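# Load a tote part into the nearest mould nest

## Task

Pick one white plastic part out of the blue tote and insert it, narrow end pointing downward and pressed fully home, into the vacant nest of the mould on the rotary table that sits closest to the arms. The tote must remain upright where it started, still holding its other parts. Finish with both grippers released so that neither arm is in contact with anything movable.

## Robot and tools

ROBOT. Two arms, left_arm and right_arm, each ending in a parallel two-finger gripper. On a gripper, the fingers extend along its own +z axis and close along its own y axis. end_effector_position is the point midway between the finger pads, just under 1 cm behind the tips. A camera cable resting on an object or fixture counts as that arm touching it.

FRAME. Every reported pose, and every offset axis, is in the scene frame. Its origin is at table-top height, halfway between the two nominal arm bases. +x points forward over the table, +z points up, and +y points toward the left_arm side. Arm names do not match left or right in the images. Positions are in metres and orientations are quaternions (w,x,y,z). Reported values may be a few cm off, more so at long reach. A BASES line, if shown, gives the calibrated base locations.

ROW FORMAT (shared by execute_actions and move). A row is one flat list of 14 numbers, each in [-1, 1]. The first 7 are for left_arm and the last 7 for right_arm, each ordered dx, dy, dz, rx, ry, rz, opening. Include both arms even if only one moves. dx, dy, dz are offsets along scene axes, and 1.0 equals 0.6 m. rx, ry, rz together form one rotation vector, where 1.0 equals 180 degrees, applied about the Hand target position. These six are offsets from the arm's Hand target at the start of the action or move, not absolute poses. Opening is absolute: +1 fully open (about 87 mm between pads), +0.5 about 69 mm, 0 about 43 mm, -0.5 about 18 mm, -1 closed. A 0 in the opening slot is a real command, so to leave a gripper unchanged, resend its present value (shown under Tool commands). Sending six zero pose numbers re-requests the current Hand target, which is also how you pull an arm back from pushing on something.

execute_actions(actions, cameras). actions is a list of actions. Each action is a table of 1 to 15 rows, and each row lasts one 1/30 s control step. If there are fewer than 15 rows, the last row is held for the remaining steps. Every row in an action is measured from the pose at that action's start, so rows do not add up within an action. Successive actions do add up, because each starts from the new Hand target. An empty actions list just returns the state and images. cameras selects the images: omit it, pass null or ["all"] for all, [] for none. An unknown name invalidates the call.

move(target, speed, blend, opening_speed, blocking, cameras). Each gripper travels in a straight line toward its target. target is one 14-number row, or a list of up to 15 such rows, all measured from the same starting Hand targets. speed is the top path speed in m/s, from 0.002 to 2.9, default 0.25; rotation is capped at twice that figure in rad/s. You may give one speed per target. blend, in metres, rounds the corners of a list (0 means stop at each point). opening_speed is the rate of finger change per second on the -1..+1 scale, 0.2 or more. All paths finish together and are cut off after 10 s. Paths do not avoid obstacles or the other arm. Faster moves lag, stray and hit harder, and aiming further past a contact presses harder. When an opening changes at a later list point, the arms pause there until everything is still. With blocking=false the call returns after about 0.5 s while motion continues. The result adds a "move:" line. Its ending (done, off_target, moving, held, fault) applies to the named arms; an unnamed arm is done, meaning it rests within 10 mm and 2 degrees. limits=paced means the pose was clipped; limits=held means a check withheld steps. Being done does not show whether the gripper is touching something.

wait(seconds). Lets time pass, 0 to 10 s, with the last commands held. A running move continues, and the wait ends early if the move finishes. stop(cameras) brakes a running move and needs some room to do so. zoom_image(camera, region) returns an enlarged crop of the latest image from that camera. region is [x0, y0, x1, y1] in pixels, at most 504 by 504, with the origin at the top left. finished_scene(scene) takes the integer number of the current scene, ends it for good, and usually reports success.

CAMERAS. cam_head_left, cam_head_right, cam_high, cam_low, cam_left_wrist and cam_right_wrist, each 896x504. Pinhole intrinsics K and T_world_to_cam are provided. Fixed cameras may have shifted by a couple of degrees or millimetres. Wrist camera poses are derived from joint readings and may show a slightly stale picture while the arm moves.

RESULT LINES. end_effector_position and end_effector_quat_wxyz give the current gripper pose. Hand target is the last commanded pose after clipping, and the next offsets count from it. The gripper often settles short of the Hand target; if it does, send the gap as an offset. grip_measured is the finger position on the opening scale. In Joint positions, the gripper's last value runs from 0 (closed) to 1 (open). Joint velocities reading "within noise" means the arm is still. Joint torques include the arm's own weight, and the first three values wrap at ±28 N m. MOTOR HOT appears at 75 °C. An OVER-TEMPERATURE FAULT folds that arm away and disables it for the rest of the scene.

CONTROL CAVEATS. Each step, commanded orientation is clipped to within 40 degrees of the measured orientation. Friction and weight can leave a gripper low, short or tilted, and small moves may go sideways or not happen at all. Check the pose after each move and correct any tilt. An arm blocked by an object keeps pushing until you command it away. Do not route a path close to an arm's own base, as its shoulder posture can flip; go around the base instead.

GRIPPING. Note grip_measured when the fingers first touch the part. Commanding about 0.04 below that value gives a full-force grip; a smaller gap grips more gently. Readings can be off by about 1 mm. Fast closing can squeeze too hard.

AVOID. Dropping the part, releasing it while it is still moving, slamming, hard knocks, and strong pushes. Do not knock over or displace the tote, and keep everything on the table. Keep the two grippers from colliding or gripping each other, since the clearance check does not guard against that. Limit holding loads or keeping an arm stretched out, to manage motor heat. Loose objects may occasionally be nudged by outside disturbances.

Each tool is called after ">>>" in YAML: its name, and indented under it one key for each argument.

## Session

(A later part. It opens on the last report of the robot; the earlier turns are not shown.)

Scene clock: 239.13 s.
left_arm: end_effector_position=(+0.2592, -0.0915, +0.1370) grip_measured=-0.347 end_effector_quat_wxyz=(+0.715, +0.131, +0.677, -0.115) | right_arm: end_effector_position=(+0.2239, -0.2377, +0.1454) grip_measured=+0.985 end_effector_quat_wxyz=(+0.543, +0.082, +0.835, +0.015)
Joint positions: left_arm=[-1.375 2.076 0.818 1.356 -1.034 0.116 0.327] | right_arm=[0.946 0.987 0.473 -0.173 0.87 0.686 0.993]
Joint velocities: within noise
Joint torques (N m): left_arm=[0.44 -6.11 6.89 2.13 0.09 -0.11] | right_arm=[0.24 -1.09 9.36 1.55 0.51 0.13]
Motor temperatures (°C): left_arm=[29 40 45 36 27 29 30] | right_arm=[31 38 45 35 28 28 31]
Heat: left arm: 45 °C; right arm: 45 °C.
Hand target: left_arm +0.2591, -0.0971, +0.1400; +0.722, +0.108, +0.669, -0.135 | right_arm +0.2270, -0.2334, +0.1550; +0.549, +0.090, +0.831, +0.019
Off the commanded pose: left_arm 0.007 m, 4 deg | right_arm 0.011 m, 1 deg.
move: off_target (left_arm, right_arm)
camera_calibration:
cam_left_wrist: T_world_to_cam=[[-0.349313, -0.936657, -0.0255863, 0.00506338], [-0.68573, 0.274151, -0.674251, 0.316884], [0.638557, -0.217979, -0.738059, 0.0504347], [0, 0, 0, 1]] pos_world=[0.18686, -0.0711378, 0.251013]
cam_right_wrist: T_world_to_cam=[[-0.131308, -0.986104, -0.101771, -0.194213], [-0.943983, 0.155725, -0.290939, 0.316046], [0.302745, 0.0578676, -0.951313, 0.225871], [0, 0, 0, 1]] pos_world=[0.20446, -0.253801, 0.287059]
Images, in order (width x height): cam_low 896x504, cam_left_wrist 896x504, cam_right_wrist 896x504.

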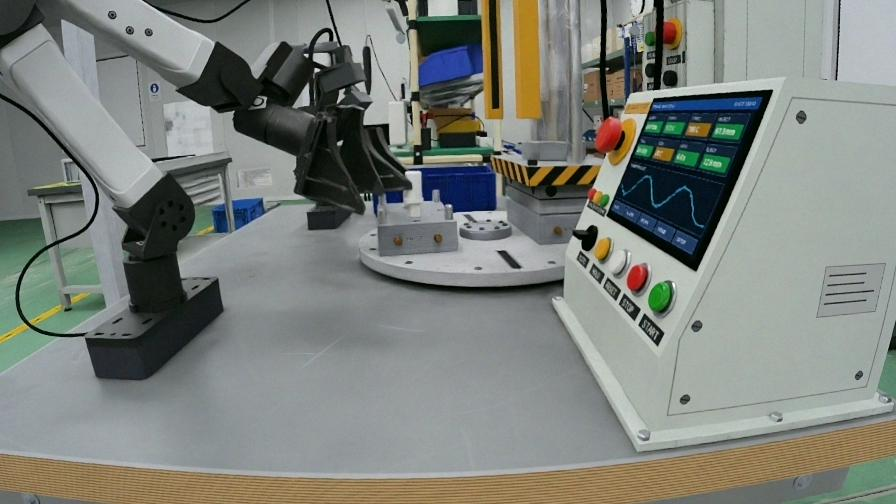

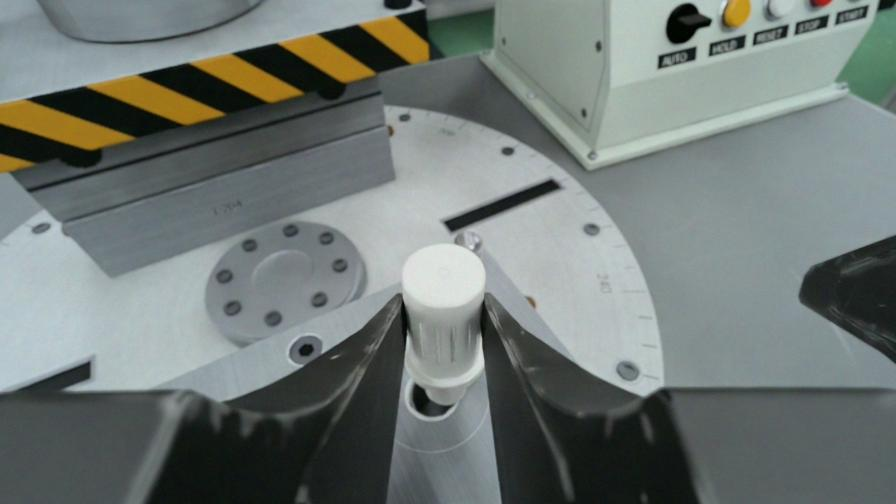

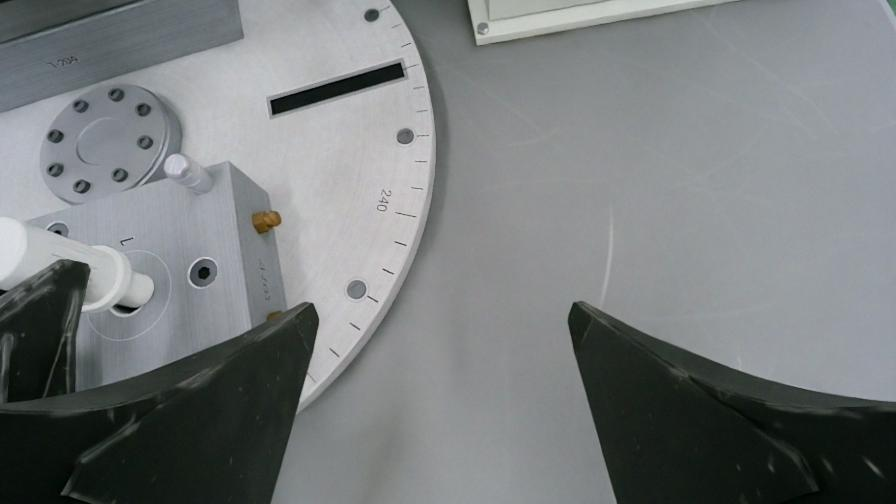

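>>> move:
  target:
    - [0,0,0.012,0,0,0,-0.45,0,0,0,0,0,0,1]
    - [0,0.012,0.007,0,0,0,-0.45,0,0,0,0,0,0,1]
  speed: 0.03
  cameras: ["cam_right_wrist","cam_low","cam_left_wrist"]

>>> zoom_image:
  camera: "cam_low"
  region: [370, 140, 470, 240]

>>> zoom_image:
  camera: "cam_right_wrist"
  region: [0, 200, 200, 350]

>>> zoom_image:
  camera: "cam_left_wrist"
  region: [370, 300, 520, 480]

Scene clock: 249.73 s.
left_arm: end_effector_position=(+0.2592, -0.0915, +0.1370) grip_measured=-0.347 end_effector_quat_wxyz=(+0.715, +0.131, +0.677, -0.115) | right_arm: end_effector_position=(+0.2239, -0.2377, +0.1454) grip_measured=+0.985 end_effector_quat_wxyz=(+0.543, +0.082, +0.835, +0.015)
Joint positions: left_arm=[-1.375 2.076 0.818 1.356 -1.034 0.116 0.327] | right_arm=[0.946 0.987 0.473 -0.173 0.87 0.686 0.993]
Joint velocities: within noise
Joint torques (N m): left_arm=[0.76 -8.32 4.04 2.15 0.12 -0.09] | right_arm=[0.28 -1.13 9.35 1.55 0.47 0.13]
Motor temperatures (°C): left_arm=[29 39 45 38 27 29 30] | right_arm=[31 38 46 35 28 28 31]
Heat: left arm: 45 °C; right arm: 46 °C.
Hand target: left_arm +0.2591, -0.0899, +0.1443; +0.722, +0.108, +0.669, -0.135 | right_arm +0.2270, -0.2334, +0.1550; +0.549, +0.090, +0.831, +0.020
Off the commanded pose: left_arm 0.007 m, 4 deg | right_arm 0.011 m, 1 deg.
move: off_target (left_arm, right_arm)
camera_calibration:
cam_left_wrist: T_world_to_cam=[[-0.349273, -0.936682, -0.0252159, 0.00496263], [-0.685688, 0.273837, -0.674423, 0.316965], [0.638624, -0.218267, -0.737915, 0.0504396], [0, 0, 0, 1]] pos_world=[0.186861, -0.0711391, 0.251114]
cam_right_wrist: T_world_to_cam=[[-0.131308, -0.986104, -0.101771, -0.194213], [-0.943983, 0.155725, -0.290939, 0.316046], [0.302745, 0.0578676, -0.951313, 0.225871], [0, 0, 0, 1]] pos_world=[0.20446, -0.253801, 0.287059]
Images, in order (width x height): cam_low 896x504, cam_left_wrist 896x504, cam_right_wrist 896x504.

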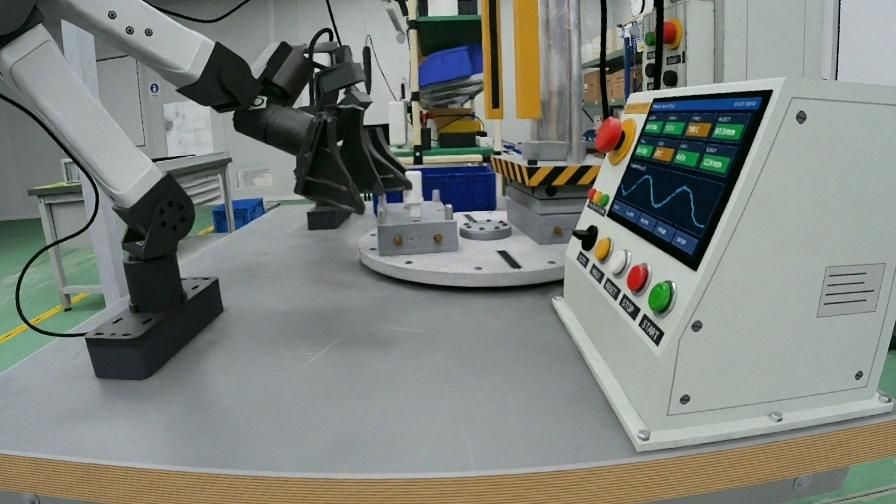

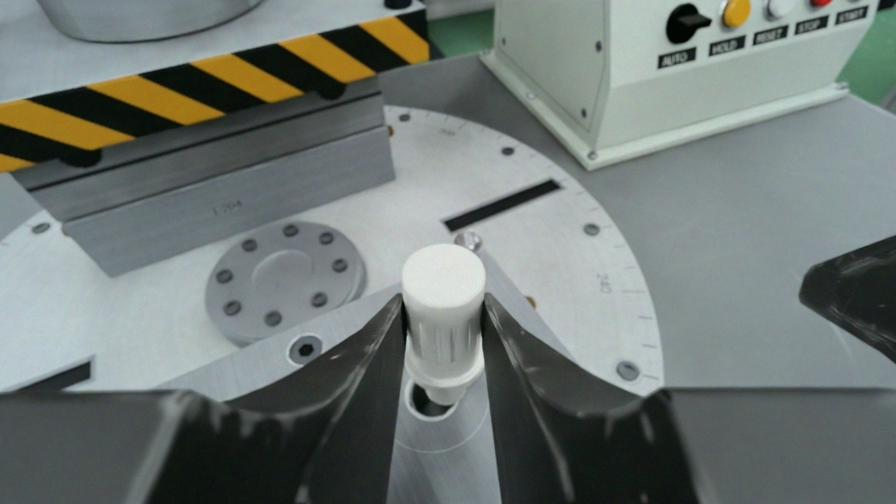

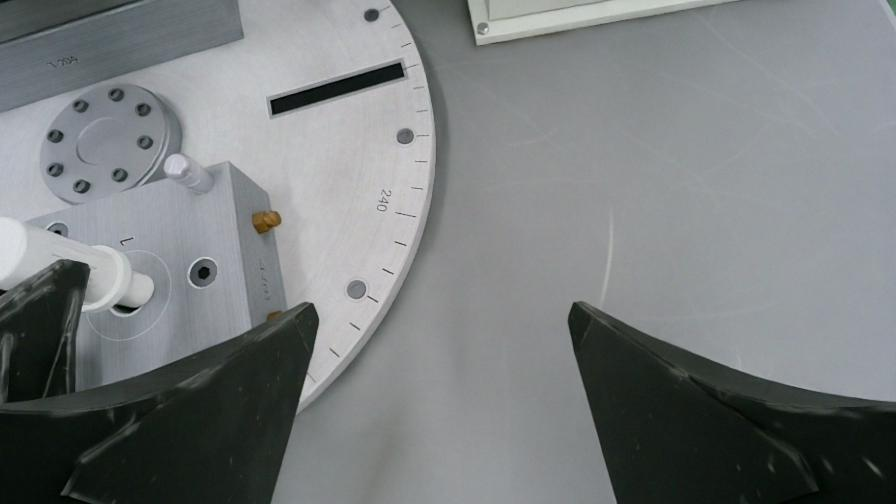

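Scaled by 5.040 from the camera's 896x504 image, which has a finer 1280x720 frame.

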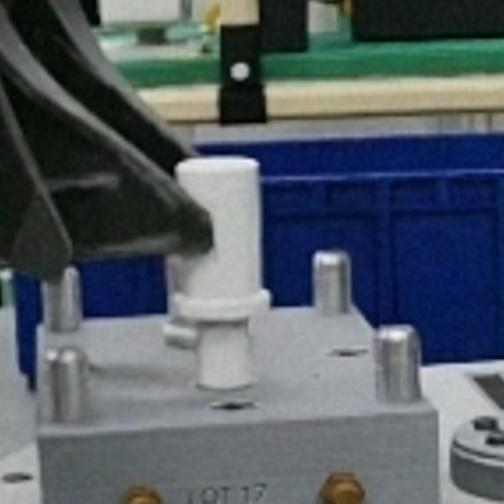

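Scaled by 2.520 from the camera's 896x504 image, which has a finer 1280x720 frame.

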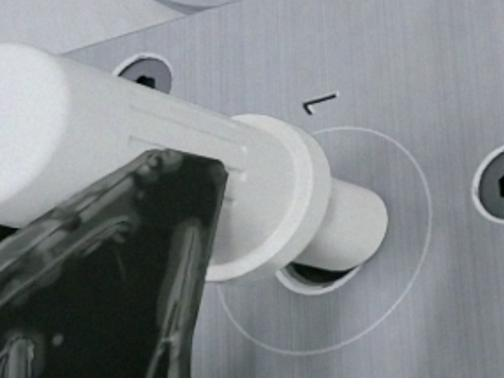

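Scaled by 2.800 from the camera's 896x504 image, which has a finer 1280x720 frame.

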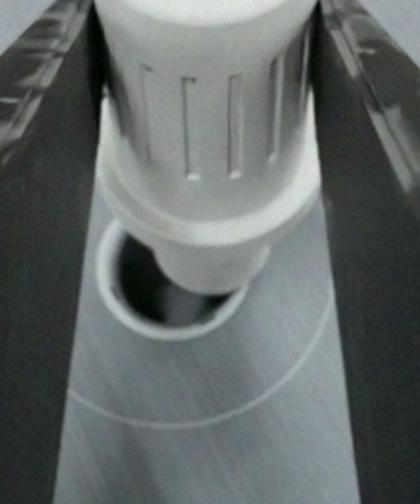

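>>> move:
  target: [0,0.005,0.02,0,0,0,-0.45,0,0,0,0,0,0,1]
  speed: 0.05
  cameras: ["cam_right_wrist","cam_left_wrist"]

>>> zoom_image:
  camera: "cam_right_wrist"
  region: [0, 200, 200, 350]

>>> zoom_image:
  camera: "cam_left_wrist"
  region: [370, 300, 520, 480]

Scene clock: 257.77 s.
left_arm: end_effector_position=(+0.2587, -0.0888, +0.1373) grip_measured=-0.347 end_effector_quat_wxyz=(+0.715, +0.133, +0.677, -0.113) | right_arm: end_effector_position=(+0.2239, -0.2377, +0.1454) grip_measured=+0.985 end_effector_quat_wxyz=(+0.543, +0.082, +0.835, +0.015)
Joint positions: left_arm=[-1.375 2.065 0.807 1.349 -1.034 0.116 0.327] | right_arm=[0.946 0.987 0.473 -0.174 0.87 0.686 0.993]
Joint velocities: within noise
Joint torques (N m): left_arm=[0.88 -10.89 4.31 1.89 0.14 -0.05] | right_arm=[0.29 -1.1 9.31 1.53 0.48 0.12]
Motor temperatures (°C): left_arm=[29 39 44 39 27 29 30] | right_arm=[31 38 46 35 28 28 31]
Heat: left arm: 44 °C; right arm: 46 °C.
Hand target: left_arm +0.2591, -0.0869, +0.1564; +0.722, +0.108, +0.669, -0.135 | right_arm +0.2270, -0.2334, +0.1550; +0.549, +0.090, +0.831, +0.019
Off the commanded pose: left_arm 0.019 m, 4 deg | right_arm 0.011 m, 1 deg.
move: off_target (left_arm, right_arm)
camera_calibration:
cam_left_wrist: T_world_to_cam=[[-0.349396, -0.936458, -0.0311339, 0.00819746], [-0.686542, 0.278481, -0.671646, 0.316337], [0.637638, -0.213296, -0.740218, 0.0525176], [0, 0, 0, 1]] pos_world=[0.186556, -0.0692158, 0.251596]
cam_right_wrist: T_world_to_cam=[[-0.131413, -0.986122, -0.101456, -0.194286], [-0.944034, 0.15572, -0.290776, 0.316009], [0.302539, 0.0575664, -0.951397, 0.225861], [0, 0, 0, 1]] pos_world=[0.20446, -0.253801, 0.28706]
Images, in order (width x height): cam_left_wrist 896x504, cam_right_wrist 896x504.

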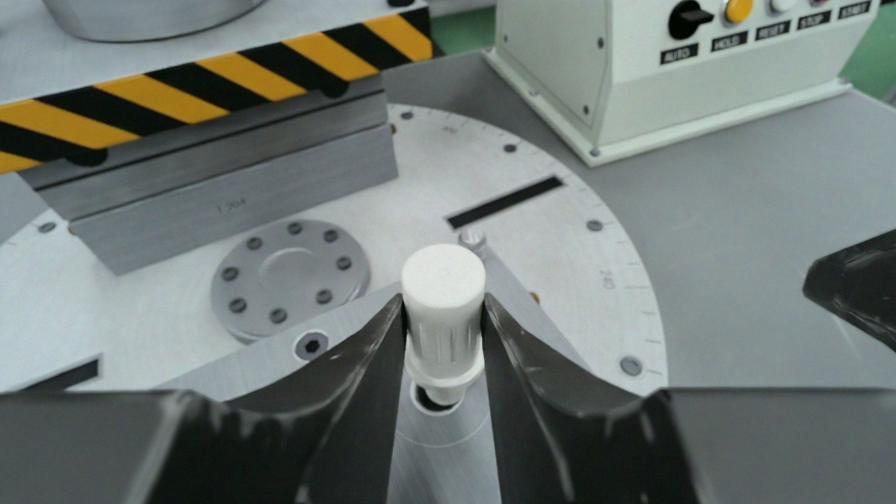

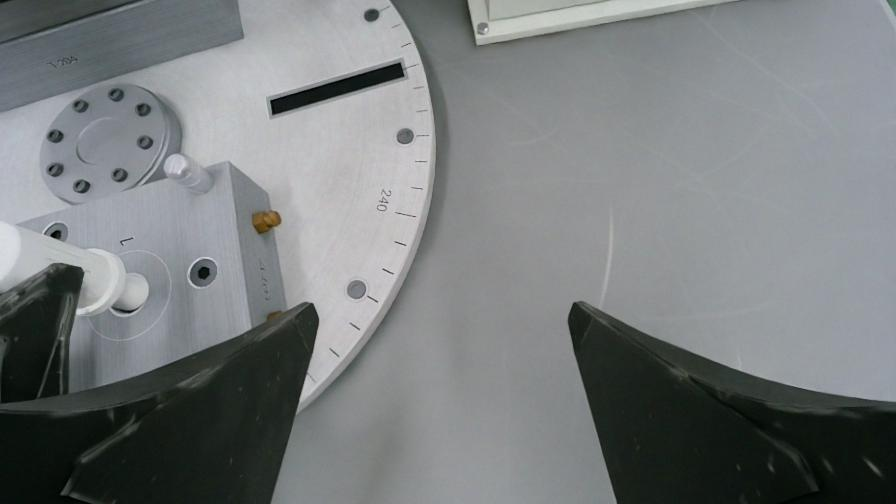

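Scaled by 2.520 from the camera's 896x504 image, which has a finer 1280x720 frame.

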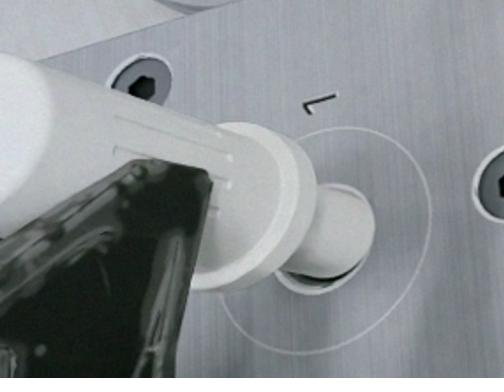

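Scaled by 2.800 from the camera's 896x504 image, which has a finer 1280x720 frame.

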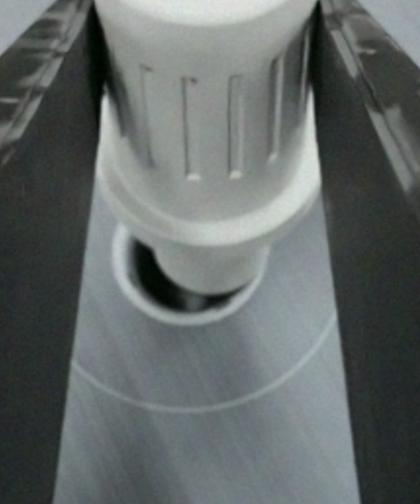

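>>> move:
  target: [0.001,0.004,0,0,0,0,-0.45,0,0,0,0,0,0,1]
  speed: 0.05
  cameras: ["cam_right_wrist","cam_left_wrist","cam_low"]

>>> zoom_image:
  camera: "cam_right_wrist"
  region: [0, 200, 200, 350]

>>> zoom_image:
  camera: "cam_left_wrist"
  region: [370, 300, 520, 480]

>>> zoom_image:
  camera: "cam_low"
  region: [370, 140, 470, 240]

Scene clock: 266.97 s.
left_arm: end_effector_position=(+0.2582, -0.0861, +0.1356) grip_measured=-0.347 end_effector_quat_wxyz=(+0.714, +0.136, +0.678, -0.110) | right_arm: end_effector_position=(+0.2239, -0.2378, +0.1454) grip_measured=+0.985 end_effector_quat_wxyz=(+0.543, +0.082, +0.835, +0.014)
Joint positions: left_arm=[-1.375 2.061 0.796 1.349 -1.034 0.116 0.327] | right_arm=[0.946 0.987 0.473 -0.174 0.871 0.686 0.993]
Joint velocities: within noise
Joint torques (N m): left_arm=[1.22 -10.97 4.41 1.94 0.16 -0.06] | right_arm=[0.16 -1.1 9.36 1.54 0.46 0.14]
Motor temperatures (°C): left_arm=[29 41 43 38 27 29 30] | right_arm=[31 38 46 35 28 28 31]
Heat: left arm: 43 °C; right arm: 46 °C.
Hand target: left_arm +0.2597, -0.0846, +0.1564; +0.722, +0.108, +0.669, -0.135 | right_arm +0.2270, -0.2335, +0.1550; +0.549, +0.090, +0.831, +0.019
Off the commanded pose: left_arm 0.021 m, 5 deg | right_arm 0.011 m, 1 deg.
move: off_target (left_arm, right_arm)
camera_calibration:
cam_left_wrist: T_world_to_cam=[[-0.349376, -0.936211, -0.0380161, 0.0114583], [-0.687468, 0.283696, -0.66851, 0.314336], [0.636651, -0.207426, -0.742731, 0.053323], [0, 0, 0, 1]] pos_world=[0.186151, -0.0673879, 0.250177]
cam_right_wrist: T_world_to_cam=[[-0.131643, -0.986103, -0.101347, -0.194364], [-0.943943, 0.155919, -0.290965, 0.31611], [0.302723, 0.0573619, -0.951351, 0.225765], [0, 0, 0, 1]] pos_world=[0.204459, -0.253901, 0.28706]
Images, in order (width x height): cam_low 896x504, cam_left_wrist 896x504, cam_right_wrist 896x504.

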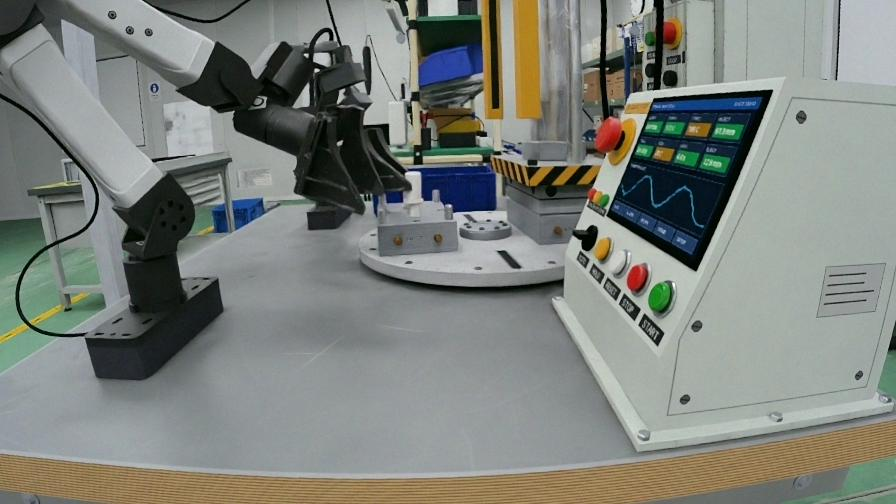

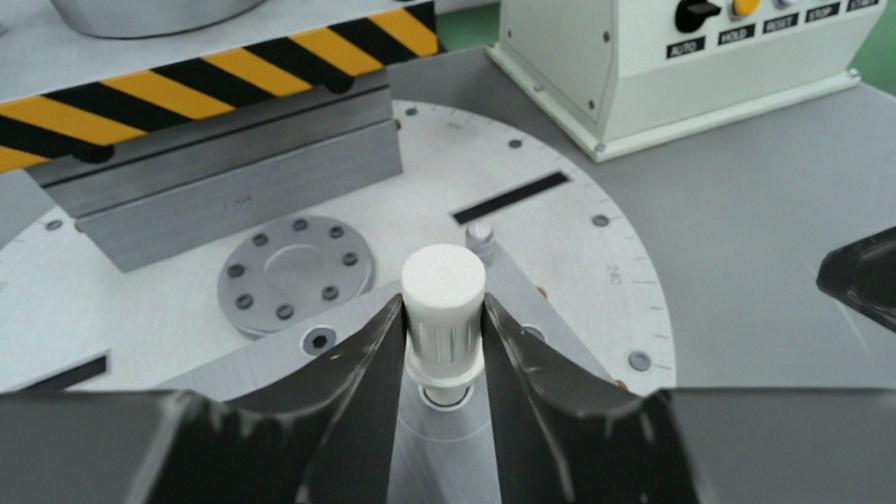

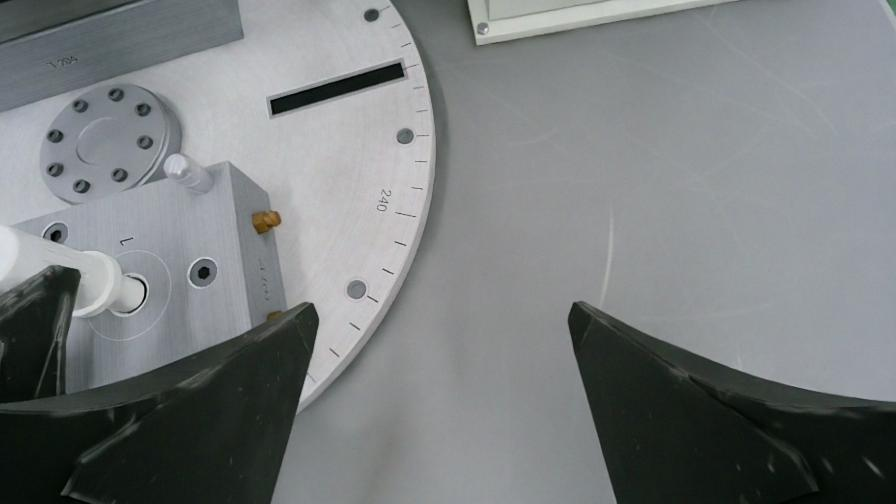

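Scaled by 2.520 from the camera's 896x504 image, which has a finer 1280x720 frame.

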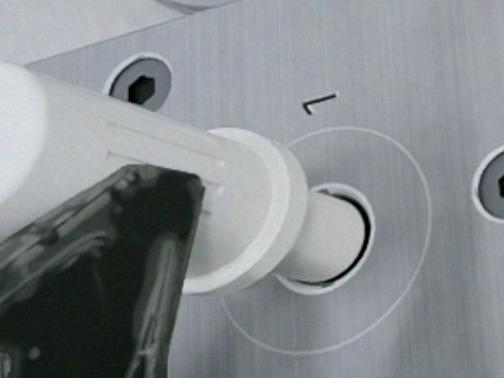

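Scaled by 2.800 from the camera's 896x504 image, which has a finer 1280x720 frame.

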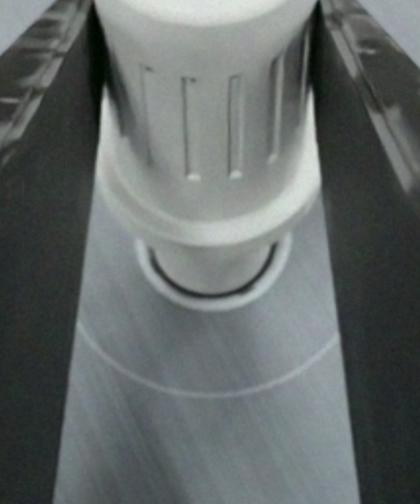

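Scaled by 5.040 from the camera's 896x504 image, which has a finer 1280x720 frame.

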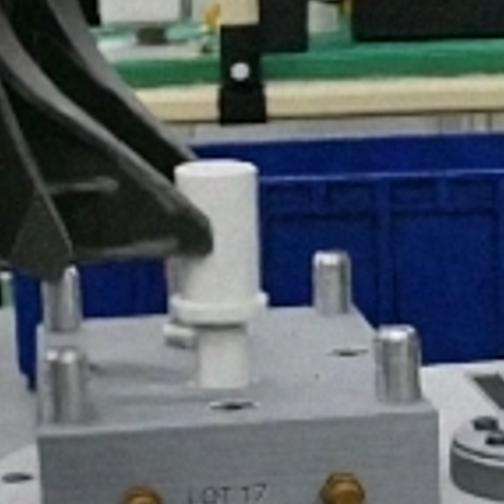

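>>> move:
  target: [0,0,-0.045,0,0,0,-0.45,0,0,0,0,0,0,1]
  speed: 0.03
  cameras: ["cam_right_wrist","cam_left_wrist"]

>>> zoom_image:
  camera: "cam_right_wrist"
  region: [0, 200, 200, 350]

>>> zoom_image:
  camera: "cam_left_wrist"
  region: [370, 300, 520, 480]

Scene clock: 274.33 s.
left_arm: end_effector_position=(+0.2580, -0.0855, +0.1272) grip_measured=-0.347 end_effector_quat_wxyz=(+0.714, +0.133, +0.678, -0.113) | right_arm: end_effector_position=(+0.2239, -0.2378, +0.1454) grip_measured=+0.985 end_effector_quat_wxyz=(+0.543, +0.082, +0.835, +0.014)
Joint positions: left_arm=[-1.375 2.094 0.79 1.391 -1.034 0.112 0.327] | right_arm=[0.946 0.987 0.473 -0.174 0.871 0.686 0.993]
Joint velocities: within noise
Joint torques (N m): left_arm=[1.11 -6.5 4 2.4 0.15 -0.12] | right_arm=[0.16 -1.13 9.26 1.55 0.49 0.15]
Motor temperatures (°C): left_arm=[29 43 42 38 27 29 30] | right_arm=[31 38 46 35 28 28 31]
Heat: left arm: 43 °C; right arm: 46 °C.
Hand target: left_arm +0.2597, -0.0845, +0.1294; +0.722, +0.108, +0.669, -0.135 | right_arm +0.2270, -0.2335, +0.1550; +0.549, +0.090, +0.831, +0.019
Off the commanded pose: left_arm 0.003 m, 4 deg | right_arm 0.011 m, 1 deg.
move: off_target (left_arm, right_arm)
camera_calibration:
cam_left_wrist: T_world_to_cam=[[-0.349588, -0.936415, -0.0302536, 0.0106236], [-0.687915, 0.278471, -0.670244, 0.308264], [0.636051, -0.213497, -0.741524, 0.0467337], [0, 0, 0, 1]] pos_world=[0.186048, -0.0659169, 0.241588]
cam_right_wrist: T_world_to_cam=[[-0.131643, -0.986103, -0.101347, -0.194364], [-0.943943, 0.155919, -0.290965, 0.31611], [0.302723, 0.0573619, -0.951351, 0.225765], [0, 0, 0, 1]] pos_world=[0.204459, -0.253901, 0.28706]
Images, in order (width x height): cam_left_wrist 896x504, cam_right_wrist 896x504.

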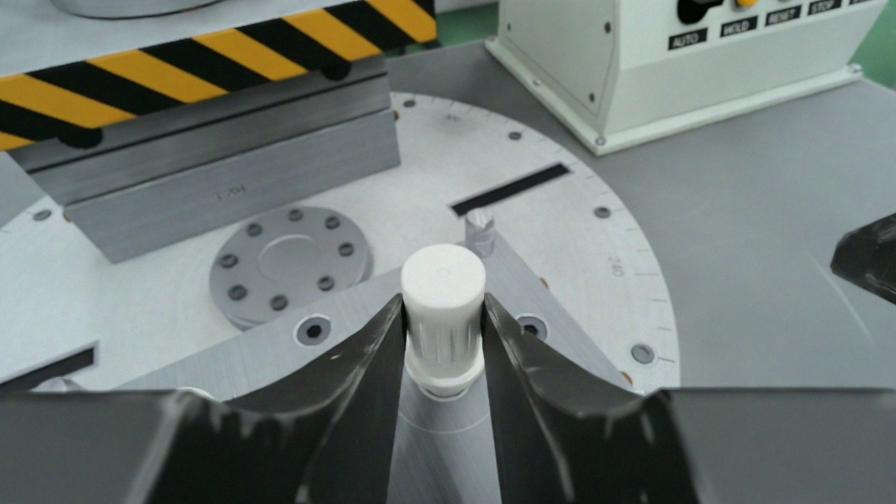

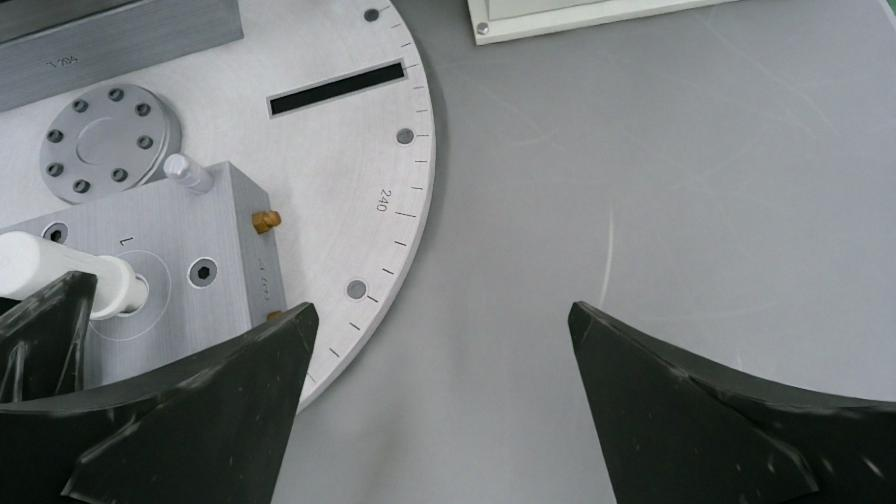

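Scaled by 2.520 from the camera's 896x504 image, which has a finer 1280x720 frame.

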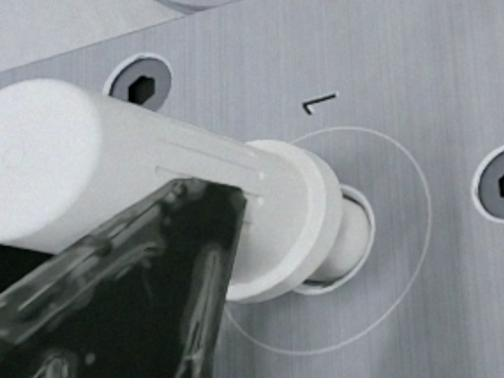

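Scaled by 2.800 from the camera's 896x504 image, which has a finer 1280x720 frame.

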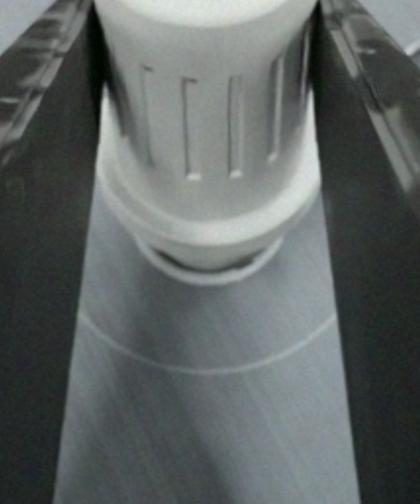

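Going in well. Continue down ~15 mm.

>>> move:
  target: [0,0,-0.025,0,0,0,-0.45,0,0,0,0,0,0,1]
  speed: 0.03
  cameras: ["cam_low","cam_left_wrist"]

>>> zoom_image:
  camera: "cam_low"
  region: [370, 140, 470, 240]

Scene clock: 279.80 s.
left_arm: end_effector_position=(+0.2578, -0.0856, +0.1132) grip_measured=-0.347 end_effector_quat_wxyz=(+0.711, +0.135, +0.681, -0.111) | right_arm: end_effector_position=(+0.2239, -0.2378, +0.1454) grip_measured=+0.985 end_effector_quat_wxyz=(+0.543, +0.082, +0.835, +0.014)
Joint positions: left_arm=[-1.375 2.138 0.79 1.42 -1.034 0.103 0.327] | right_arm=[0.946 0.987 0.473 -0.174 0.871 0.686 0.993]
Joint velocities: within noise
Joint torques (N m): left_arm=[1.14 -5.79 3.79 2.6 0.15 -0.09] | right_arm=[0.27 -1.13 9.31 1.55 0.47 0.11]
Motor temperatures (°C): left_arm=[29 42 42 38 27 29 30] | right_arm=[31 38 47 35 28 28 31]
Heat: left arm: 42 °C; right arm: 47 °C.
Hand target: left_arm +0.2597, -0.0845, +0.1143; +0.722, +0.108, +0.669, -0.135 | right_arm +0.2270, -0.2335, +0.1550; +0.549, +0.090, +0.831, +0.019
Off the commanded pose: left_arm 0.002 m, 5 deg | right_arm 0.011 m, 1 deg.
move: off_target (left_arm, right_arm)
camera_calibration:
cam_left_wrist: T_world_to_cam=[[-0.350436, -0.93594, -0.0348073, 0.0107942], [-0.691757, 0.283705, -0.664066, 0.299553], [0.631401, -0.208635, -0.746863, 0.0387627], [0, 0, 0, 1]] pos_world=[0.186526, -0.0667947, 0.228249]
Images, in order (width x height): cam_low 896x504, cam_left_wrist 896x504.

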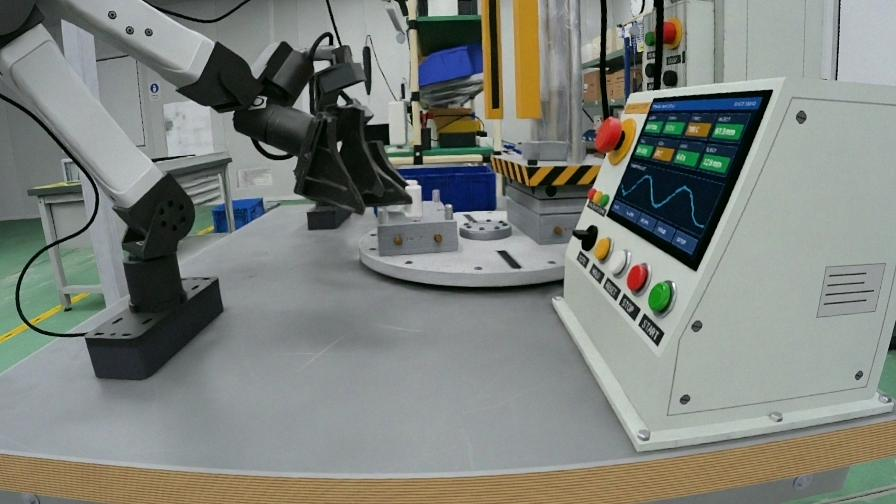

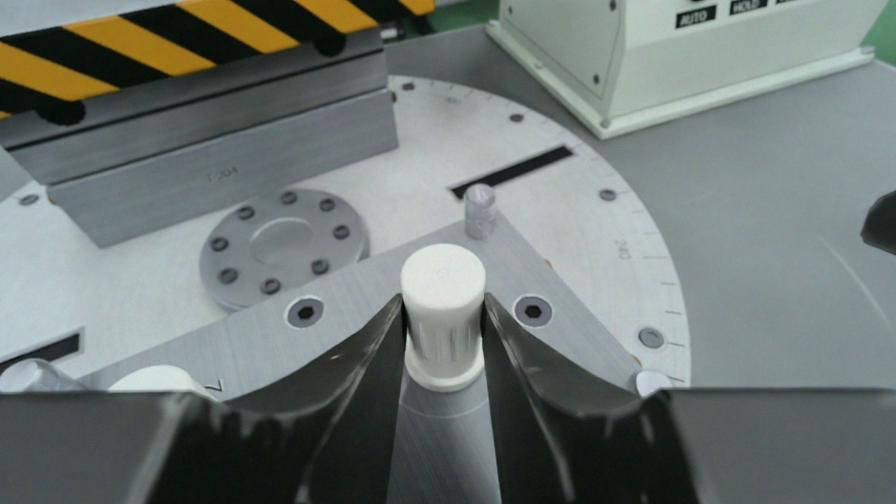

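Scaled by 5.040 from the camera's 896x504 image, which has a finer 1280x720 frame.

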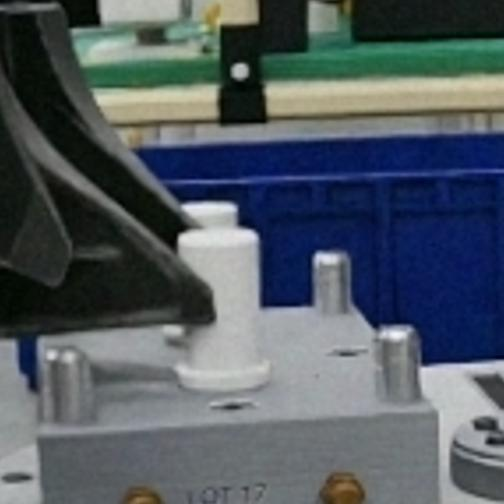

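>>> move:
  target: [0,0,-0.013,0,0,0,-0.45,0,0,0,0,0,0,1]
  speed: 0.03
  cameras: ["cam_low","cam_left_wrist"]

>>> zoom_image:
  camera: "cam_low"
  region: [370, 140, 470, 240]

>>> zoom_image:
  camera: "cam_left_wrist"
  region: [370, 300, 520, 480]

Scene clock: 289.83 s.
left_arm: end_effector_position=(+0.2578, -0.0857, +0.1126) grip_measured=-0.347 end_effector_quat_wxyz=(+0.711, +0.134, +0.681, -0.113) | right_arm: end_effector_position=(+0.2239, -0.2378, +0.1454) grip_measured=+0.985 end_effector_quat_wxyz=(+0.543, +0.082, +0.835, +0.014)
Joint positions: left_arm=[-1.375 2.14 0.79 1.421 -1.034 0.099 0.327] | right_arm=[0.946 0.987 0.473 -0.174 0.871 0.686 0.993]
Joint velocities: within noise
Joint torques (N m): left_arm=[1.18 -4.11 3.85 2.75 0.15 -0.12] | right_arm=[0.2 -1.13 9.32 1.55 0.48 0.12]
Motor temperatures (°C): left_arm=[29 41 42 40 27 29 30] | right_arm=[31 38 47 35 28 28 31]
Heat: left arm: 42 °C; right arm: 47 °C.
Hand target: left_arm +0.2597, -0.0846, +0.1066; +0.722, +0.108, +0.669, -0.135 | right_arm +0.2270, -0.2335, +0.1550; +0.549, +0.090, +0.831, +0.019
Off the commanded pose: left_arm 0.006 m, 4 deg | right_arm 0.011 m, 1 deg.
move: off_target (left_arm, right_arm)
camera_calibration:
cam_left_wrist: T_world_to_cam=[[-0.350338, -0.936101, -0.0312827, 0.0102811], [-0.692835, 0.281481, -0.663889, 0.299219], [0.630272, -0.210912, -0.747177, 0.0383818], [0, 0, 0, 1]] pos_world=[0.18672, -0.0665054, 0.227648]
Images, in order (width x height): cam_low 896x504, cam_left_wrist 896x504.

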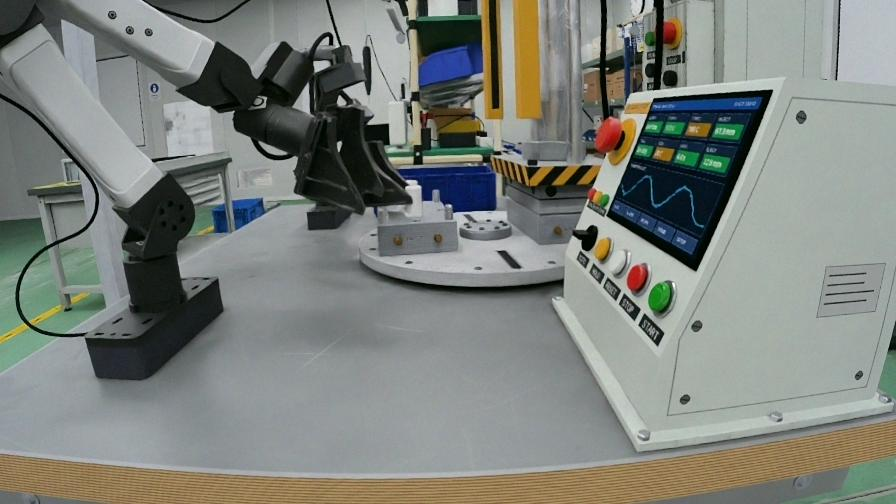

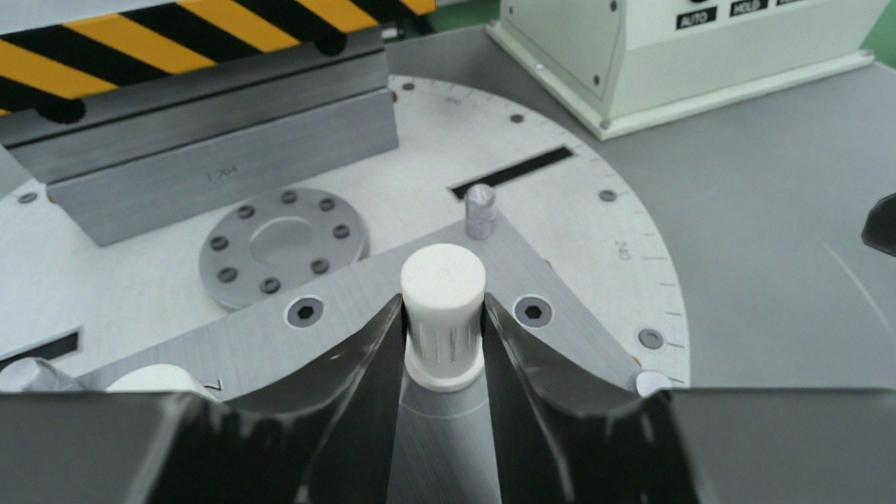

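Scaled by 5.040 from the camera's 896x504 image, which has a finer 1280x720 frame.

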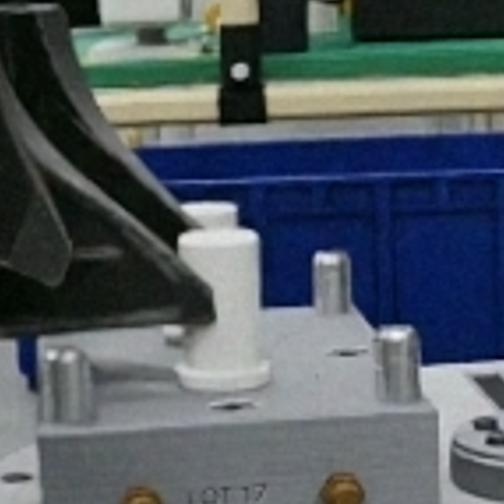

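Scaled by 2.800 from the camera's 896x504 image, which has a finer 1280x720 frame.

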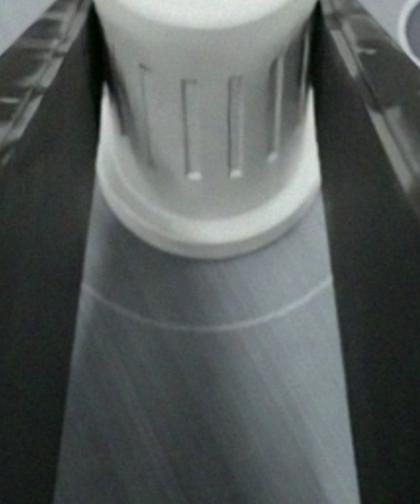

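>>> move:
  target:
    - [0,0,0.003,0,0,0,-0.45,0,0,0,0,0,0,1]
    - [0,0,0.003,0,0,0,0.15,0,0,0,0,0,0,1]
    - [0,0,0.2,0,0,0,0.15,0,0,0,0,0,0,1]
  speed: 0.08
  opening_speed: 0.5
  cameras: ["cam_low","cam_left_wrist","cam_right_wrist"]

>>> zoom_image:
  camera: "cam_low"
  region: [370, 140, 470, 240]

Scene clock: 306.37 s.
left_arm: end_effector_position=(+0.2577, -0.0828, +0.2072) grip_measured=+0.150 end_effector_quat_wxyz=(+0.717, +0.125, +0.675, -0.120) | right_arm: end_effector_position=(+0.2239, -0.2378, +0.1454) grip_measured=+0.985 end_effector_quat_wxyz=(+0.543, +0.082, +0.835, +0.014)
Joint positions: left_arm=[-1.375 1.824 0.837 1.099 -1.036 0.113 0.575] | right_arm=[0.946 0.987 0.473 -0.174 0.871 0.686 0.993]
Joint velocities: within noise
Joint torques (N m): left_arm=[1.07 -9.61 8.69 1.42 0.2 -0.01] | right_arm=[0.21 -1.11 9.29 1.53 0.48 0.12]
Motor temperatures (°C): left_arm=[29 41 41 42 27 29 30] | right_arm=[31 38 47 35 28 28 31]
Heat: left arm: 42 °C; right arm: 47 °C.
Hand target: left_arm +0.2597, -0.0845, +0.2265; +0.722, +0.108, +0.669, -0.135 | right_arm +0.2270, -0.2335, +0.1550; +0.549, +0.090, +0.831, +0.019
Off the commanded pose: left_arm 0.020 m, 3 deg | right_arm 0.011 m, 1 deg.
move: off_target (left_arm, right_arm); target 2's new opening was sent with left_arm's hand 0.005 m and 4 deg from that target
camera_calibration:
cam_left_wrist: T_world_to_cam=[[-0.348344, -0.937309, -0.0103825, 0.0110041], [-0.684941, 0.262084, -0.67983, 0.360695], [0.639932, -0.229703, -0.733297, 0.102856], [0, 0, 0, 1]] pos_world=[0.185067, -0.0605918, 0.320749]
cam_right_wrist: T_world_to_cam=[[-0.131643, -0.986103, -0.101347, -0.194364], [-0.943943, 0.155919, -0.290965, 0.31611], [0.302723, 0.0573619, -0.951351, 0.225765], [0, 0, 0, 1]] pos_world=[0.204459, -0.253901, 0.28706]
Images, in order (width x height): cam_low 896x504, cam_left_wrist 896x504, cam_right_wrist 896x504.

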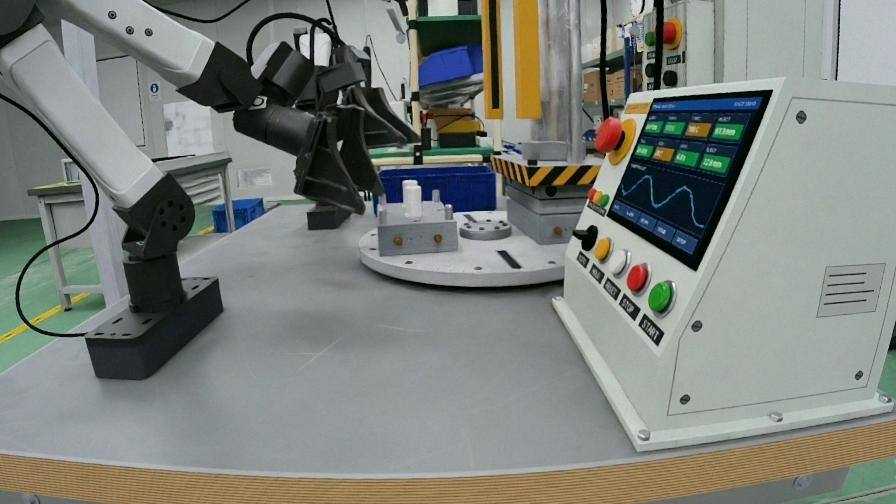

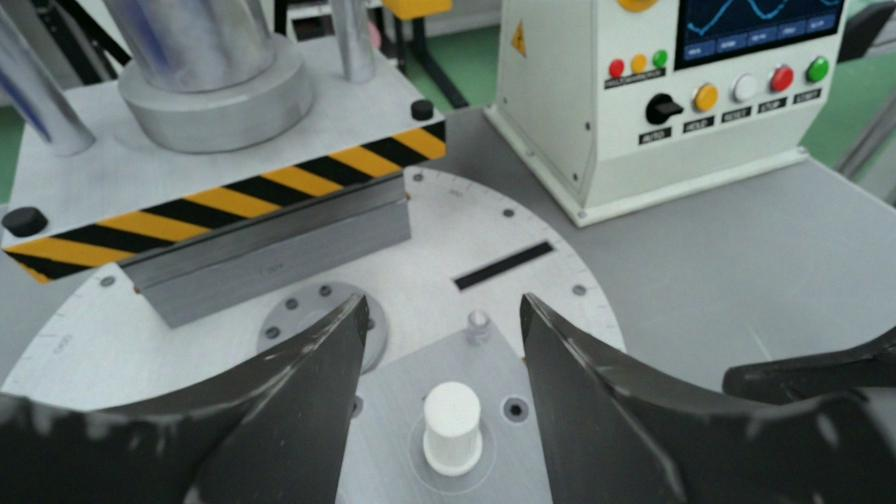

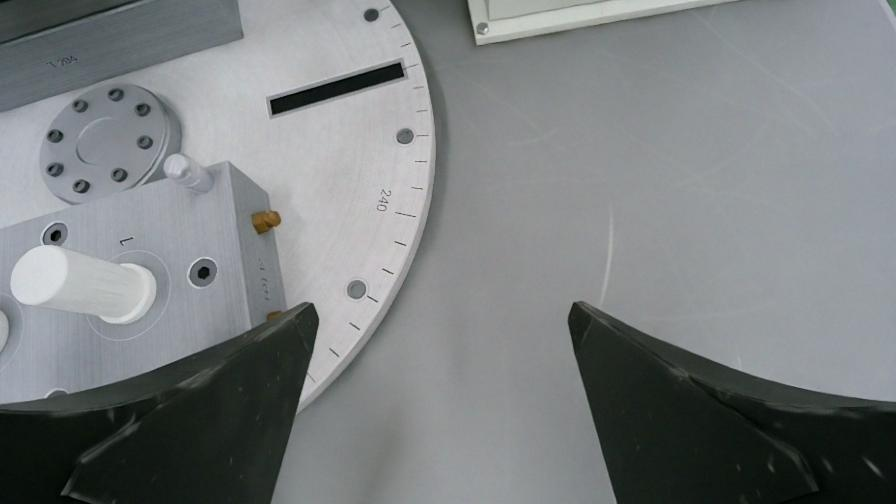

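Scaled by 5.040 from the camera's 896x504 image, which has a finer 1280x720 frame.

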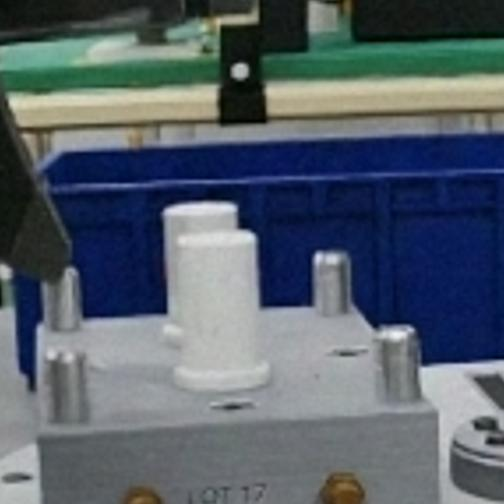

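Seated and released.

>>> finished_scene:
  scene: 1

The scene is finished: the task was done.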